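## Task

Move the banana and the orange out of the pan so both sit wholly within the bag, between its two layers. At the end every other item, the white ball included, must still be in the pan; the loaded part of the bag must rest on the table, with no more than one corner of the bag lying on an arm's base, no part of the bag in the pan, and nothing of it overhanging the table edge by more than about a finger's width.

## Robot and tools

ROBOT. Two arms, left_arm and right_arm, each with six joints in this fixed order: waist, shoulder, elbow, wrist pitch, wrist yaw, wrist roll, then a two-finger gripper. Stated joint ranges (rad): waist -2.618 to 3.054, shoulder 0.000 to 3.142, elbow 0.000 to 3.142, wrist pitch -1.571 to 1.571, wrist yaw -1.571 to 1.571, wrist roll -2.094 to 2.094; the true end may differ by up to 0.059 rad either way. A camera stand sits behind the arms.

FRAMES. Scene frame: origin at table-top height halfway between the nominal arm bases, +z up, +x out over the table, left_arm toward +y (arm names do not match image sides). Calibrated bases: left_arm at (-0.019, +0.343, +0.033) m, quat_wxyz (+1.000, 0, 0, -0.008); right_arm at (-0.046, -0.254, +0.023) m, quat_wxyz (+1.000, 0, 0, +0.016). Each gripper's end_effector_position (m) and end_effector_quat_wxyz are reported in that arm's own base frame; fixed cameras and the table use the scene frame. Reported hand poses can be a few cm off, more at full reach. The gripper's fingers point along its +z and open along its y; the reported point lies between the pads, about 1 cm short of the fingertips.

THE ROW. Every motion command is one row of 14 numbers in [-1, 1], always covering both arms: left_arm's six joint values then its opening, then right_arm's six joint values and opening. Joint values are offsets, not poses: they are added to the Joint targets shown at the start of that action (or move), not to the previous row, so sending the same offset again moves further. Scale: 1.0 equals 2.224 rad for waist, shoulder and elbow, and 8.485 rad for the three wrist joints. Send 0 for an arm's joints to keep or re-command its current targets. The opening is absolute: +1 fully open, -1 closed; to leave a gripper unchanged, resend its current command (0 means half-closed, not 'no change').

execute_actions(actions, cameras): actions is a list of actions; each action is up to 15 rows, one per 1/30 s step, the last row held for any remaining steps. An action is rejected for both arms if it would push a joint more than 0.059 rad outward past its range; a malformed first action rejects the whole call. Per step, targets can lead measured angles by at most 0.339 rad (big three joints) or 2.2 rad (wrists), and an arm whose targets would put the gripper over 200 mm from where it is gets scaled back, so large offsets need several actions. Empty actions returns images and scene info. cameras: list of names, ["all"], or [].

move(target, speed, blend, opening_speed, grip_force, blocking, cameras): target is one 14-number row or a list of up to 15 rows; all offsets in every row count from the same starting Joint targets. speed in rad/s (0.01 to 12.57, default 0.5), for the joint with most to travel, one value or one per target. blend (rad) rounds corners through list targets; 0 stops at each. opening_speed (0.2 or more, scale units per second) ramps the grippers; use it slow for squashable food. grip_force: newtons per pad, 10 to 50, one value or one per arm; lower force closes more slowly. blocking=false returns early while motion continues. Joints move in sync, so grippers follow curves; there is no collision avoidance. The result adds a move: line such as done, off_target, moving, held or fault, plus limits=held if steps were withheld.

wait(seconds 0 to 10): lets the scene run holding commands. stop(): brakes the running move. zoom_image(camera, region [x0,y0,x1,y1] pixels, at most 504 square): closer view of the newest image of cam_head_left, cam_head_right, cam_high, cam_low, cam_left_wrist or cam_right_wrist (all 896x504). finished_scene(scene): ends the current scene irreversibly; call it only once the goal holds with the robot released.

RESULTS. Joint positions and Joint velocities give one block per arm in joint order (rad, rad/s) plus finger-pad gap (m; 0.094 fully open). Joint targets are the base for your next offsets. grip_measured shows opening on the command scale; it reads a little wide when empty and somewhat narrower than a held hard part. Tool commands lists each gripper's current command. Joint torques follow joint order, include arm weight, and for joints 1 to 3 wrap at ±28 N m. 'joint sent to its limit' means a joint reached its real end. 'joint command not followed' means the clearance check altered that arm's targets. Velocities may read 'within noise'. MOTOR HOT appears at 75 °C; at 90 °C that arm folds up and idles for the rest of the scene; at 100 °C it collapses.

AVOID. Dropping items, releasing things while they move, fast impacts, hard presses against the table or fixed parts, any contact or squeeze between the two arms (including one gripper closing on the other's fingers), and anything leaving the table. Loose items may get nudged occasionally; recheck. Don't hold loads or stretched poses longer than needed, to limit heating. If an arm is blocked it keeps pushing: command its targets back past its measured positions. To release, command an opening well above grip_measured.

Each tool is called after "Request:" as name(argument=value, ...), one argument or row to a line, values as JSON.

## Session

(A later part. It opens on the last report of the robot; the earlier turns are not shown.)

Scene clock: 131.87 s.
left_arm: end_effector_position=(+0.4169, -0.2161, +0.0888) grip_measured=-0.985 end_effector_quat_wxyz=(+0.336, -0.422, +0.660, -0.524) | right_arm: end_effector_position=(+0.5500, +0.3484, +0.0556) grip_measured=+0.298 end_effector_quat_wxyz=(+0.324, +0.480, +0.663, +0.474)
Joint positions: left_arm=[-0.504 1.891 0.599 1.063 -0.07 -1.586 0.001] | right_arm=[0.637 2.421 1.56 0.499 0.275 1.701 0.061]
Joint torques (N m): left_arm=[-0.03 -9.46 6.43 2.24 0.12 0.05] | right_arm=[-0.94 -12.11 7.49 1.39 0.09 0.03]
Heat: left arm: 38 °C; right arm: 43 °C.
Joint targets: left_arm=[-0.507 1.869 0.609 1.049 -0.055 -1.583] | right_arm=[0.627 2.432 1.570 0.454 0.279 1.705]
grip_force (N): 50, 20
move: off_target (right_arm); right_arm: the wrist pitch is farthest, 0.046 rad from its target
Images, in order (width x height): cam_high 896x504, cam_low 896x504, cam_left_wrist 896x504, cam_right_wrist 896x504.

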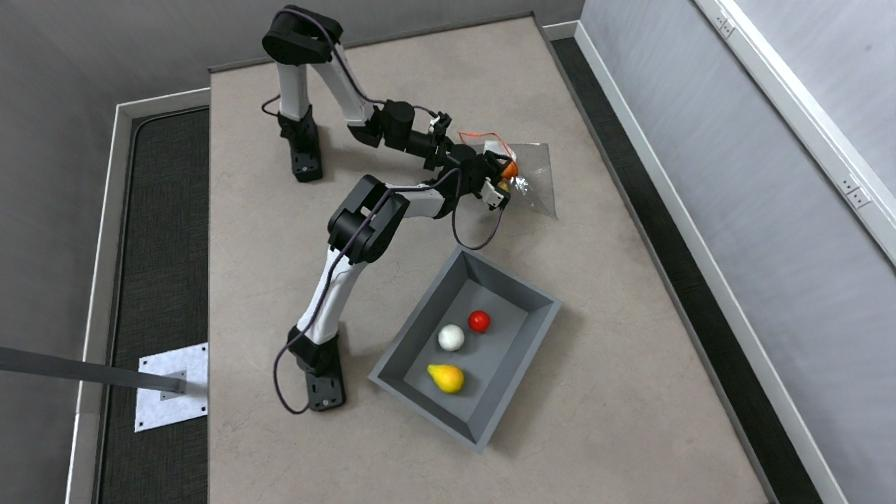

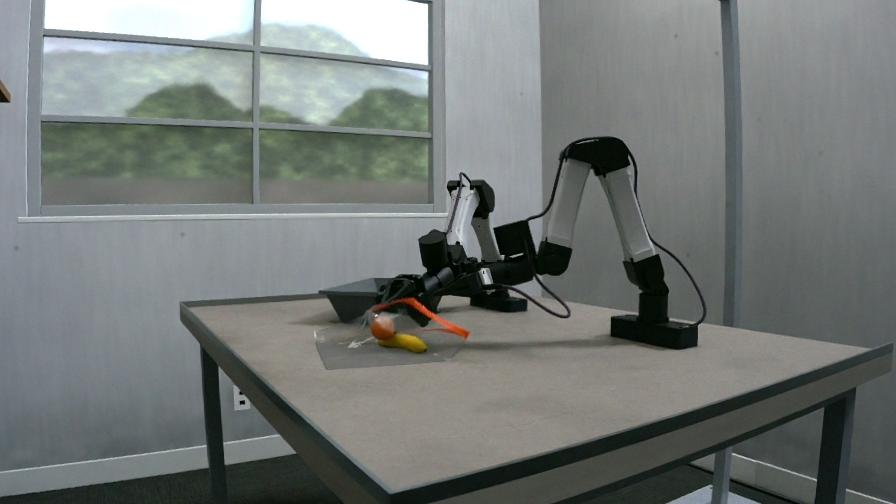

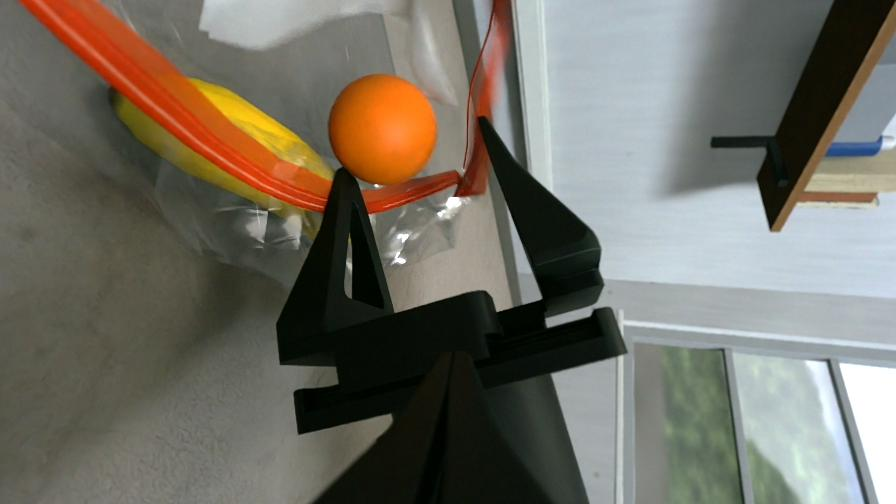

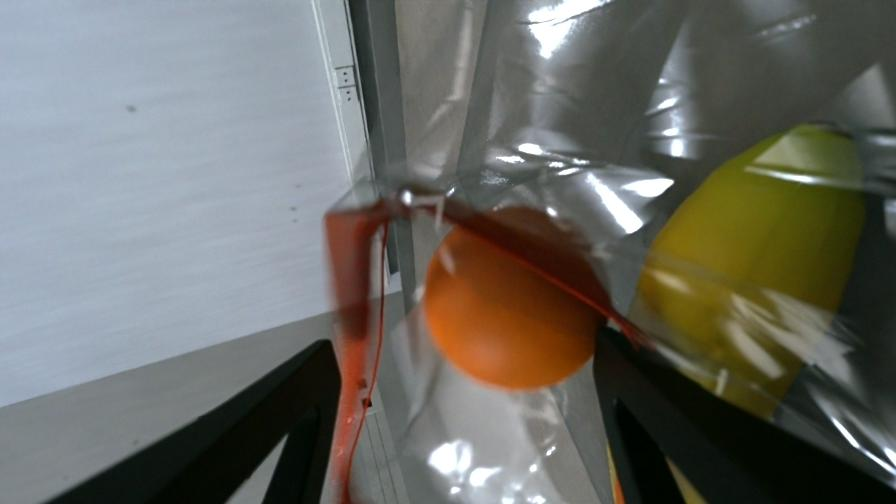

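Request:
move(
  target=[0,0,0,0,0,0,-1,0,0,0,0,0,0,-0.4],
  opening_speed=0.5,
  grip_force=[50,10],
  cameras=["cam_low","cam_high","cam_left_wrist","cam_right_wrist","cam_head_left"],
)

Request:
zoom_image(
  camera="cam_low",
  region=[350, 270, 490, 375],
)

Request:
zoom_image(
  camera="cam_head_left",
  region=[290, 170, 450, 270],
)

Scene clock: 138.10 s.
left_arm: end_effector_position=(+0.4169, -0.2161, +0.0888) grip_measured=-0.985 end_effector_quat_wxyz=(+0.336, -0.422, +0.660, -0.524) | right_arm: end_effector_position=(+0.5465, +0.3457, +0.0448) grip_measured=-0.399 end_effector_quat_wxyz=(+0.318, +0.485, +0.676, +0.455)
Joint positions: left_arm=[-0.504 1.891 0.599 1.063 -0.07 -1.586 0.001] | right_arm=[0.637 2.421 1.56 0.451 0.275 1.701 0.028]
Joint torques (N m): left_arm=[-0.03 -9.47 6.46 2.23 0.11 0.04] | right_arm=[-0.94 -12.11 7.47 1.84 0.1 0.03]
Heat: left arm: 38 °C; right arm: 44 °C.
Joint targets: left_arm=[-0.507 1.869 0.609 1.049 -0.055 -1.583] | right_arm=[0.627 2.432 1.570 0.454 0.279 1.705]
grip_force (N): 50, 10
move: done
Images, in order (width x height): cam_head_left 896x504, cam_high 896x504, cam_low 896x504, cam_left_wrist 896x504, cam_right_wrist 896x504.

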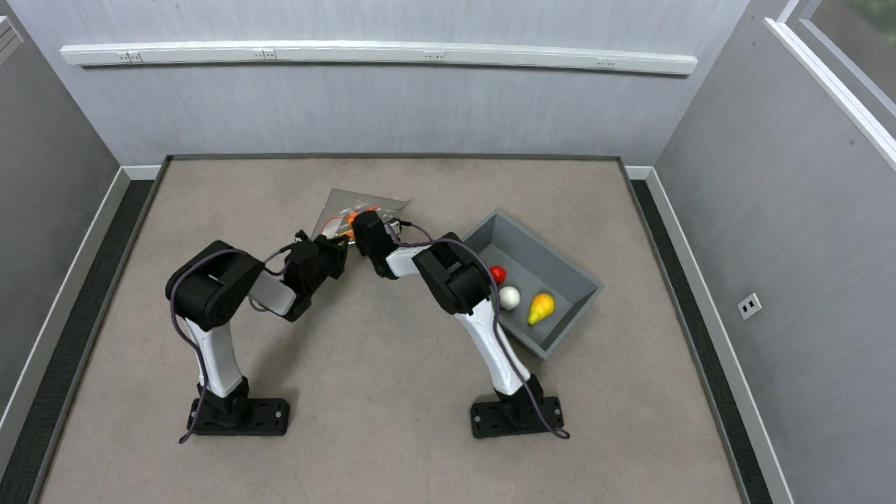

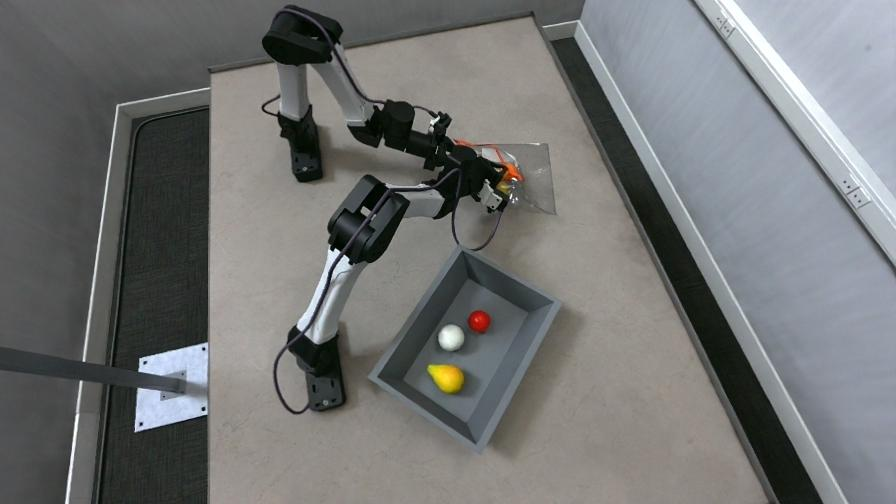

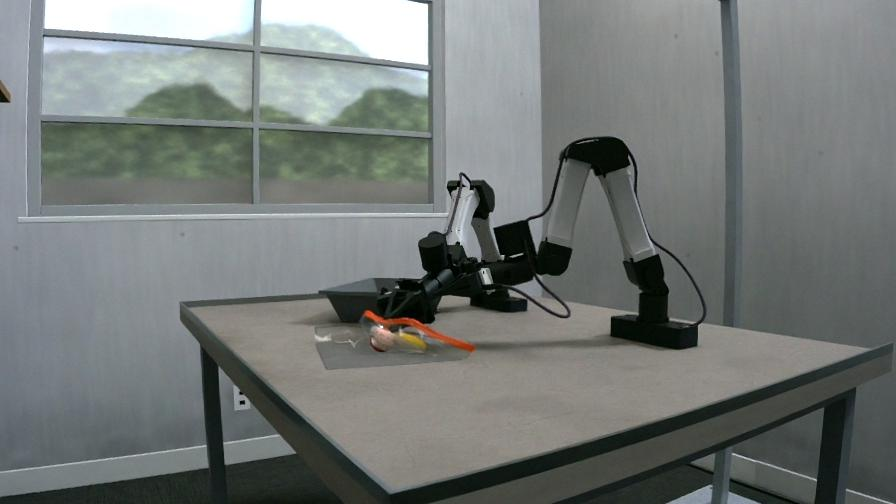

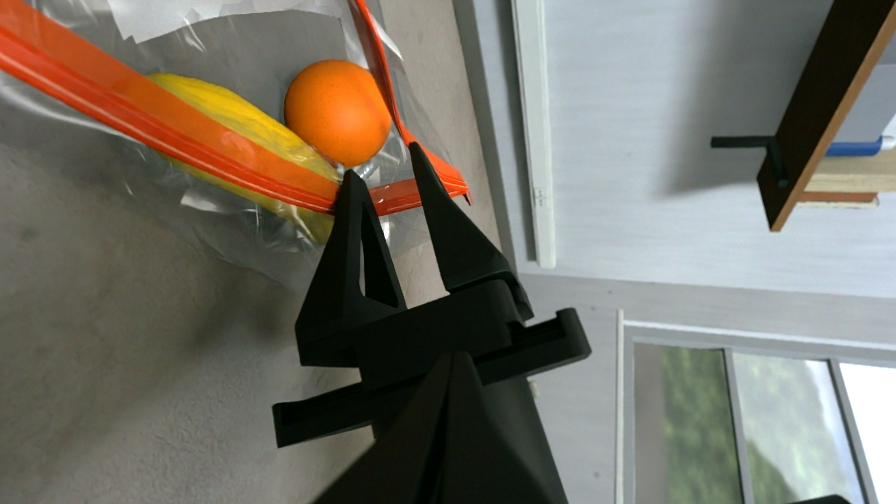

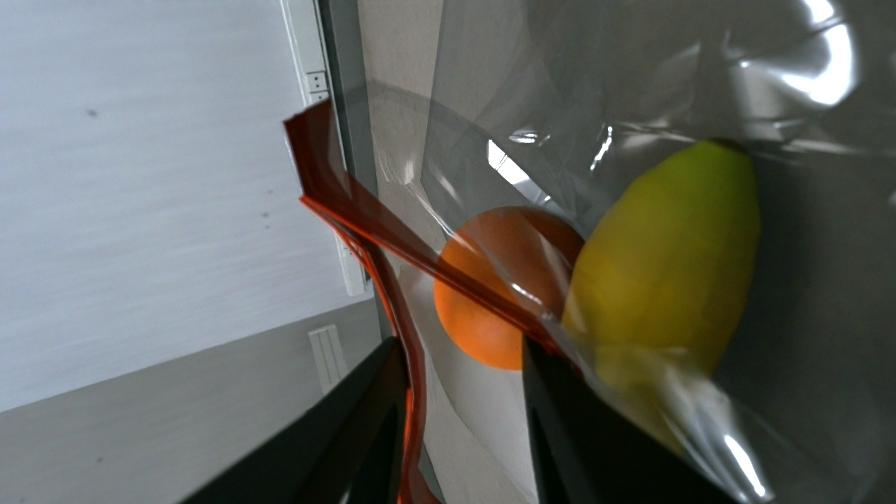

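Scaled by 3.600 from the camera's 896x504 image, which has a finer 1280x720 frame.

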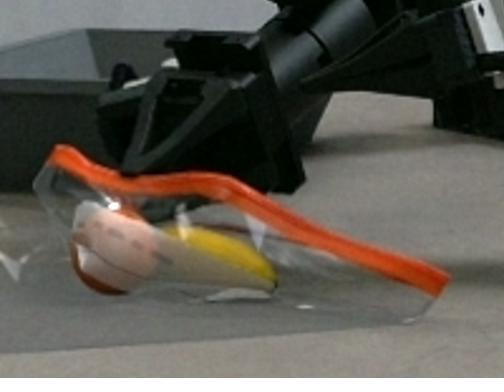

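Scaled by 3.150 from the camera's 896x504 image, which has a finer 1280x720 frame.

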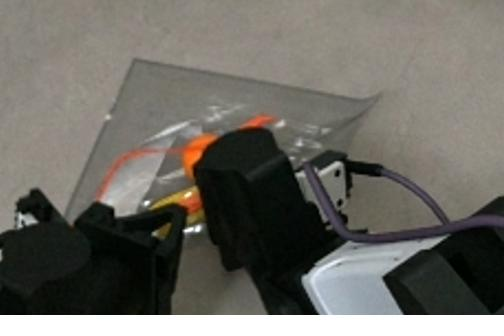

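Request:
zoom_image(
  camera="cam_high",
  region=[430, 120, 570, 230],
)

Request:
zoom_image(
  camera="cam_left_wrist",
  region=[0, 0, 500, 300],
)

Scaled by 3.600 from the camera's 896x504 image, which has a finer 1280x720 frame.

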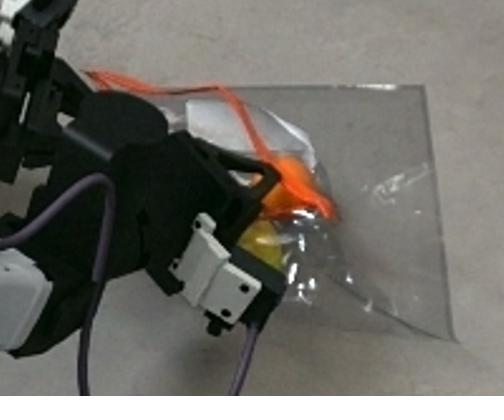

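Scaled by 1.008 from the camera's 896x504 image, which has a finer 1280x720 frame.

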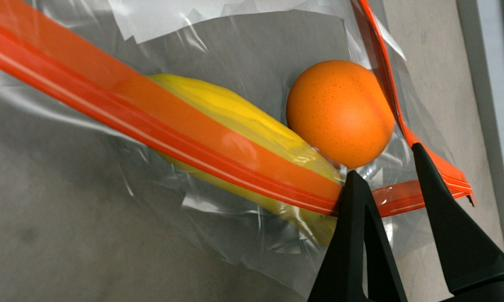

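Request:
move(
  target=[0,0,0,0,0,0,-1,0.0522,-0.1839,-0.2689,0.0174,-0.0061,-0.003,-0.4],
  speed=0.35,
  cameras=["cam_low","cam_high","cam_left_wrist","cam_right_wrist","cam_head_left"],
)

Request:
zoom_image(
  camera="cam_low",
  region=[350, 270, 490, 375],
)

Request:
zoom_image(
  camera="cam_high",
  region=[430, 120, 570, 230],
)

Request:
zoom_image(
  camera="cam_head_left",
  region=[290, 170, 430, 270],
)

Scene clock: 141.17 s.
left_arm: end_effector_position=(+0.4169, -0.2161, +0.0888) grip_measured=-0.985 end_effector_quat_wxyz=(+0.336, -0.422, +0.660, -0.524) | right_arm: end_effector_position=(+0.4152, +0.3220, +0.0357) grip_measured=-0.399 end_effector_quat_wxyz=(+0.270, +0.446, +0.735, +0.434)
Joint positions: left_arm=[-0.504 1.891 0.599 1.063 -0.07 -1.586 0.001] | right_arm=[0.737 2.07 0.975 0.581 0.236 1.689 0.028]
Joint torques (N m): left_arm=[-0.03 -9.47 6.42 2.24 0.12 0.04] | right_arm=[0.59 -13.85 5.22 2.02 -0.01 -0.12]
Heat: left arm: 38 °C; right arm: 45 °C.
Joint targets: left_arm=[-0.507 1.869 0.609 1.049 -0.055 -1.583] | right_arm=[0.743 2.023 0.972 0.601 0.227 1.680]
grip_force (N): 50, 10
move: off_target (right_arm); right_arm: the shoulder is farthest, 0.047 rad from its target
Images, in order (width x height): cam_head_left 896x504, cam_high 896x504, cam_low 896x504, cam_left_wrist 896x504, cam_right_wrist 896x504.

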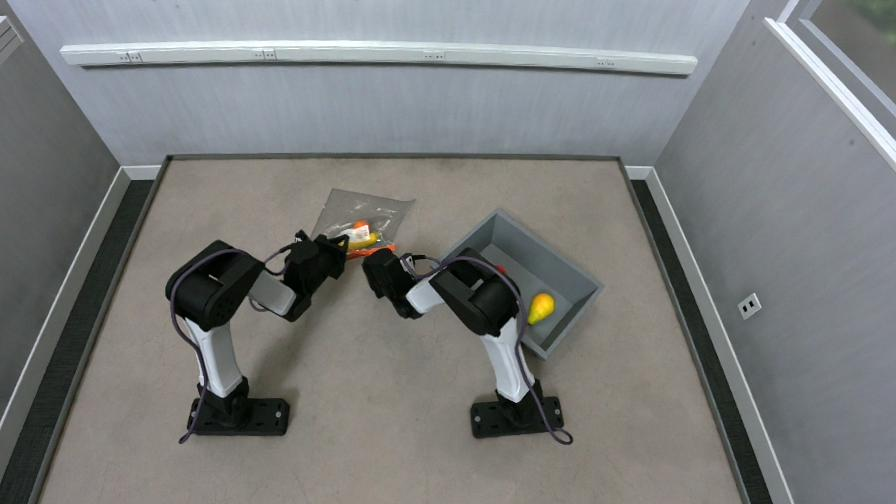

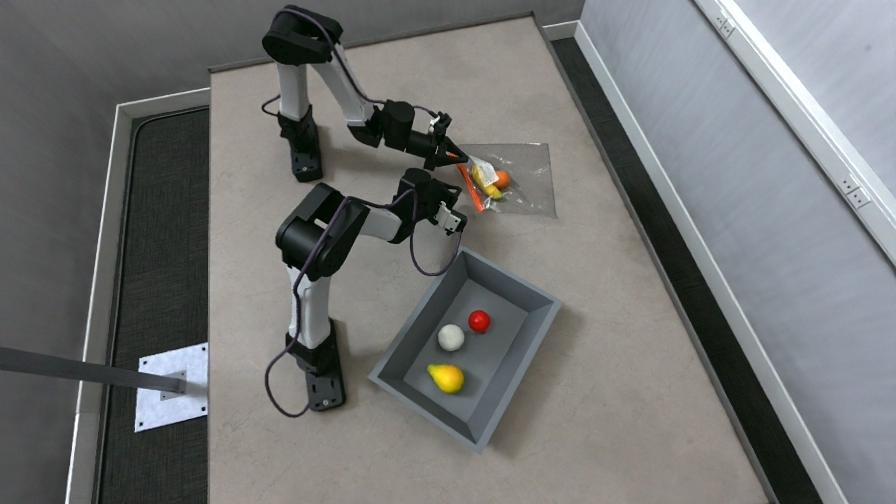

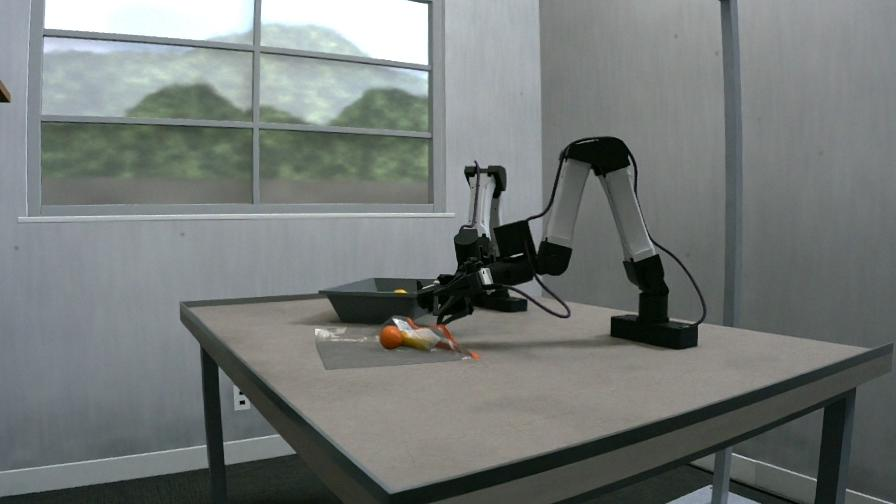

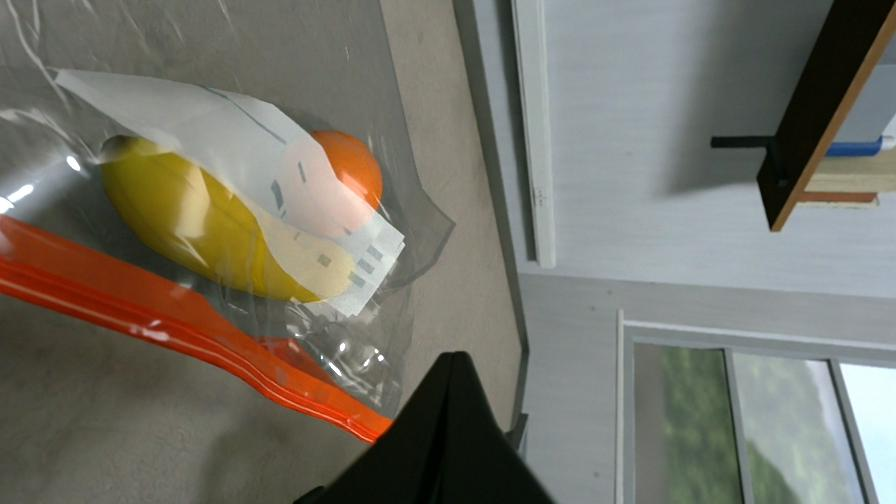

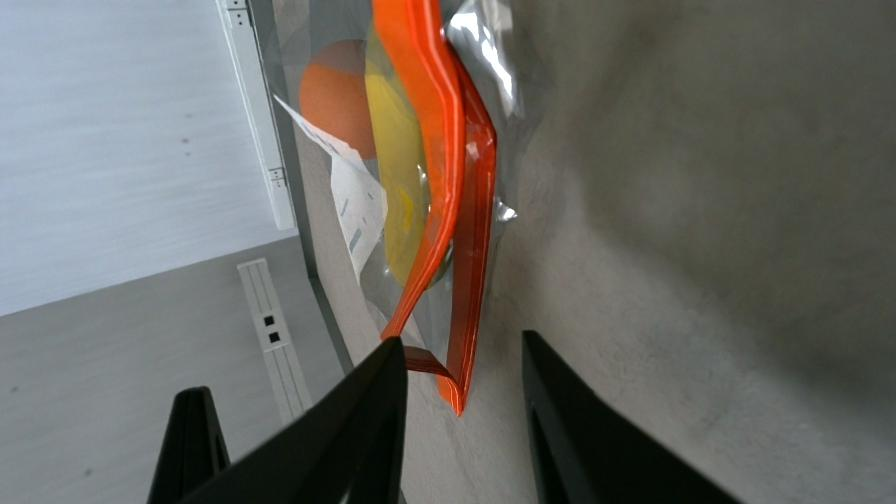

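Scaled by 3.600 from the camera's 896x504 image, which has a finer 1280x720 frame.

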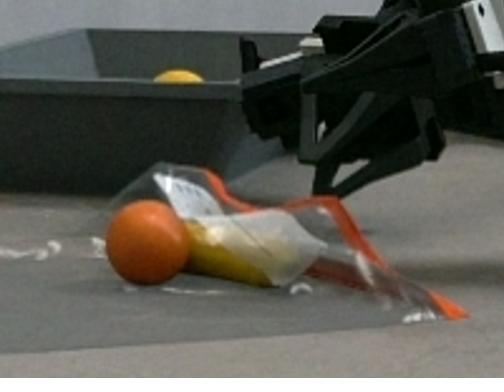

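Scaled by 3.600 from the camera's 896x504 image, which has a finer 1280x720 frame.

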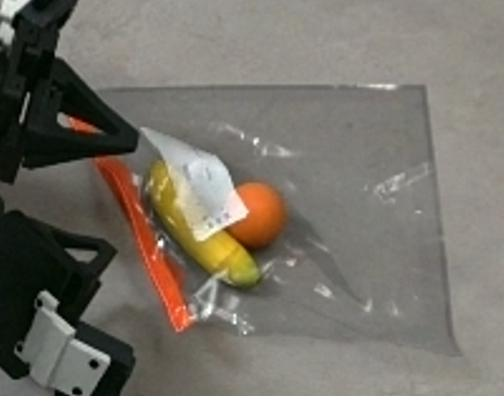

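Scaled by 3.600 from the camera's 896x504 image, which has a finer 1280x720 frame.

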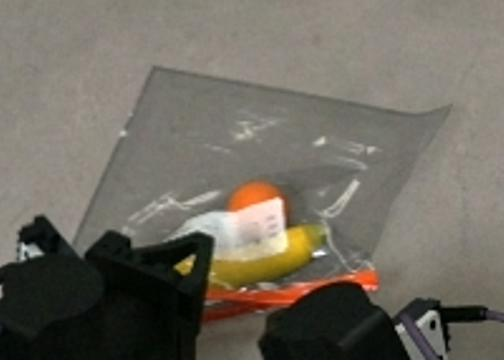

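Request:
move(
  target=[0.05,-0.18,-0.02,-0.02,0,0,-1,0.01,-0.15,-0.05,0,0,0,-0.4],
  speed=0.6,
  cameras=["cam_low","cam_high","cam_left_wrist","cam_head_left"],
)

Request:
zoom_image(
  camera="cam_high",
  region=[430, 120, 570, 230],
)

Request:
zoom_image(
  camera="cam_head_left",
  region=[290, 170, 430, 270],
)

Scene clock: 142.83 s.
left_arm: end_effector_position=(+0.4122, -0.1618, +0.2201) grip_measured=-0.985 end_effector_quat_wxyz=(+0.405, -0.416, +0.575, -0.577) | right_arm: end_effector_position=(+0.3905, +0.3146, +0.1656) grip_measured=-0.399 end_effector_quat_wxyz=(+0.293, +0.417, +0.673, +0.536)
Joint positions: left_arm=[-0.401 1.48 0.578 0.896 -0.068 -1.586 0.001] | right_arm=[0.759 1.719 0.864 0.591 0.234 1.688 0.028]
Joint torques (N m): left_arm=[0.62 -6.58 6.15 2.21 0.14 0.05] | right_arm=[0.66 -10.45 6.26 2 -0.05 -0.11]
Heat: left arm: 38 °C; right arm: 46 °C.
Joint targets: left_arm=[-0.395 1.468 0.565 0.880 -0.055 -1.583] | right_arm=[0.765 1.689 0.860 0.601 0.227 1.680]
grip_force (N): 50, 10
move: done
Images, in order (width x height): cam_head_left 896x504, cam_high 896x504, cam_low 896x504, cam_left_wrist 896x504.

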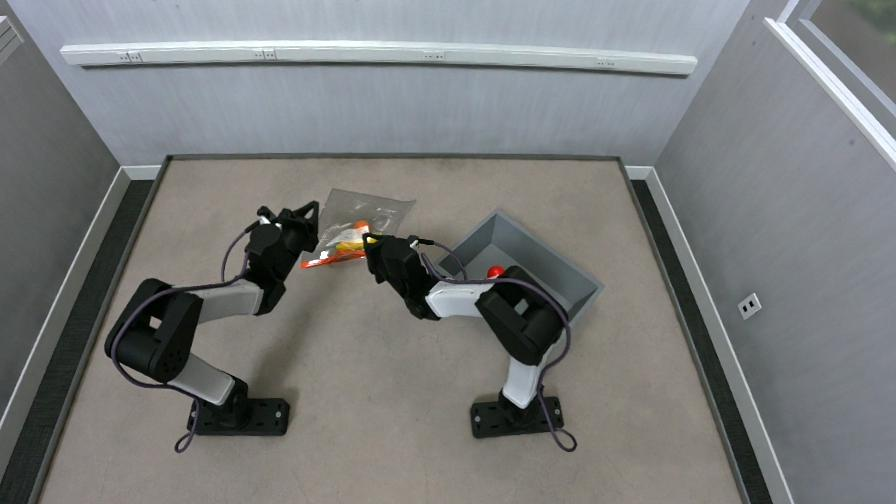

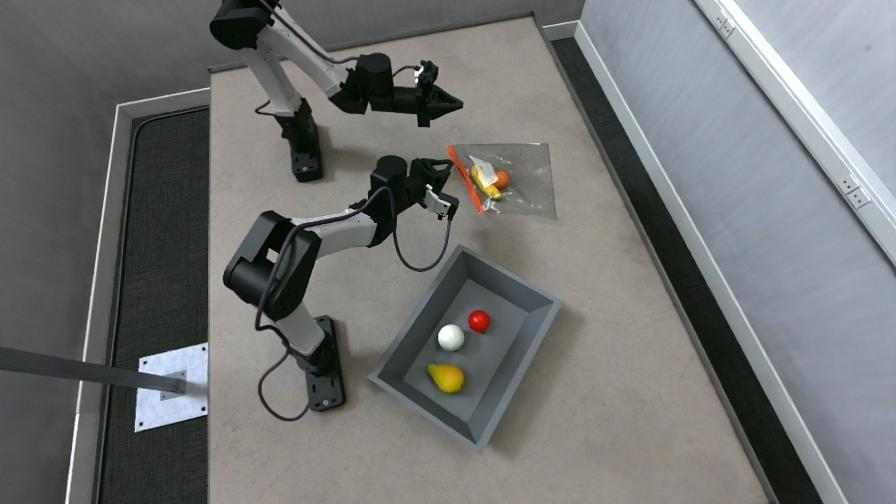

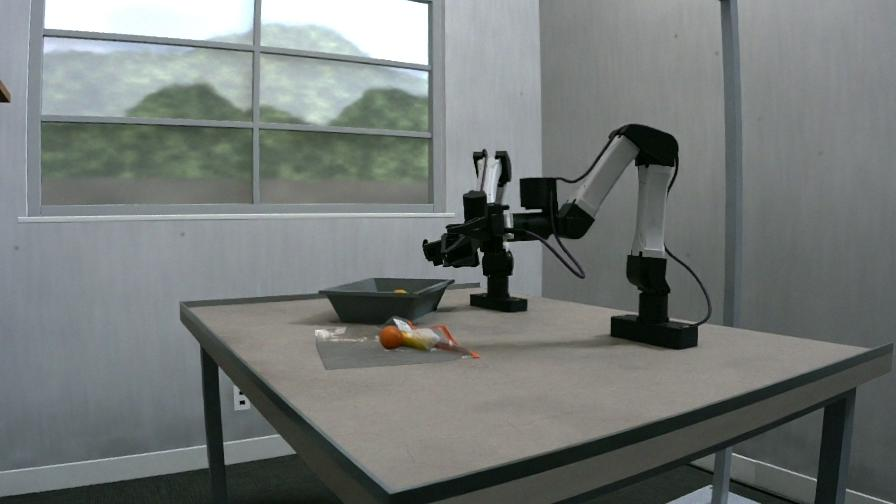

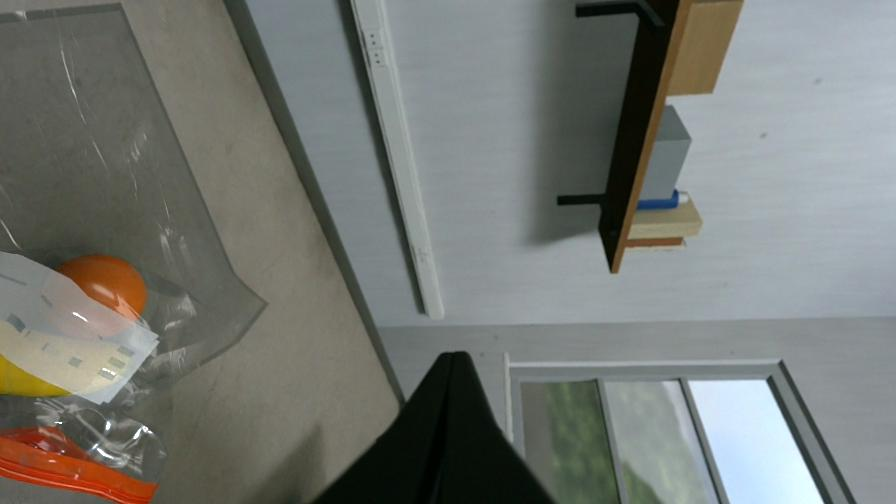

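Scaled by 3.600 from the camera's 896x504 image, which has a finer 1280x720 frame.

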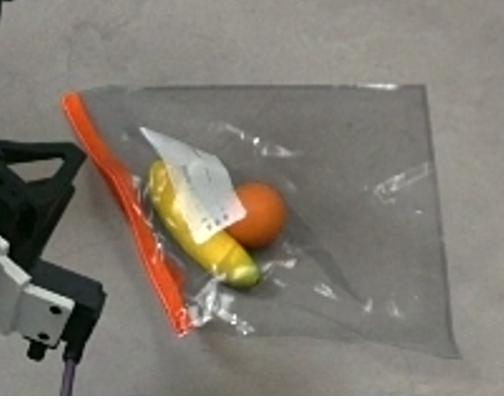

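Scaled by 3.600 from the camera's 896x504 image, which has a finer 1280x720 frame.

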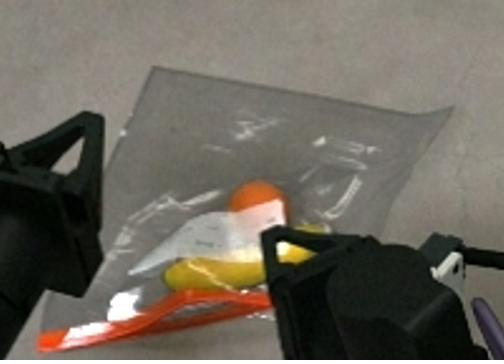

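Both items are inside the bag under the upper layer, and the other objects are in the pan.

Request:
finished_scene(
  scene=2,
)

The scene is finished: the task was done.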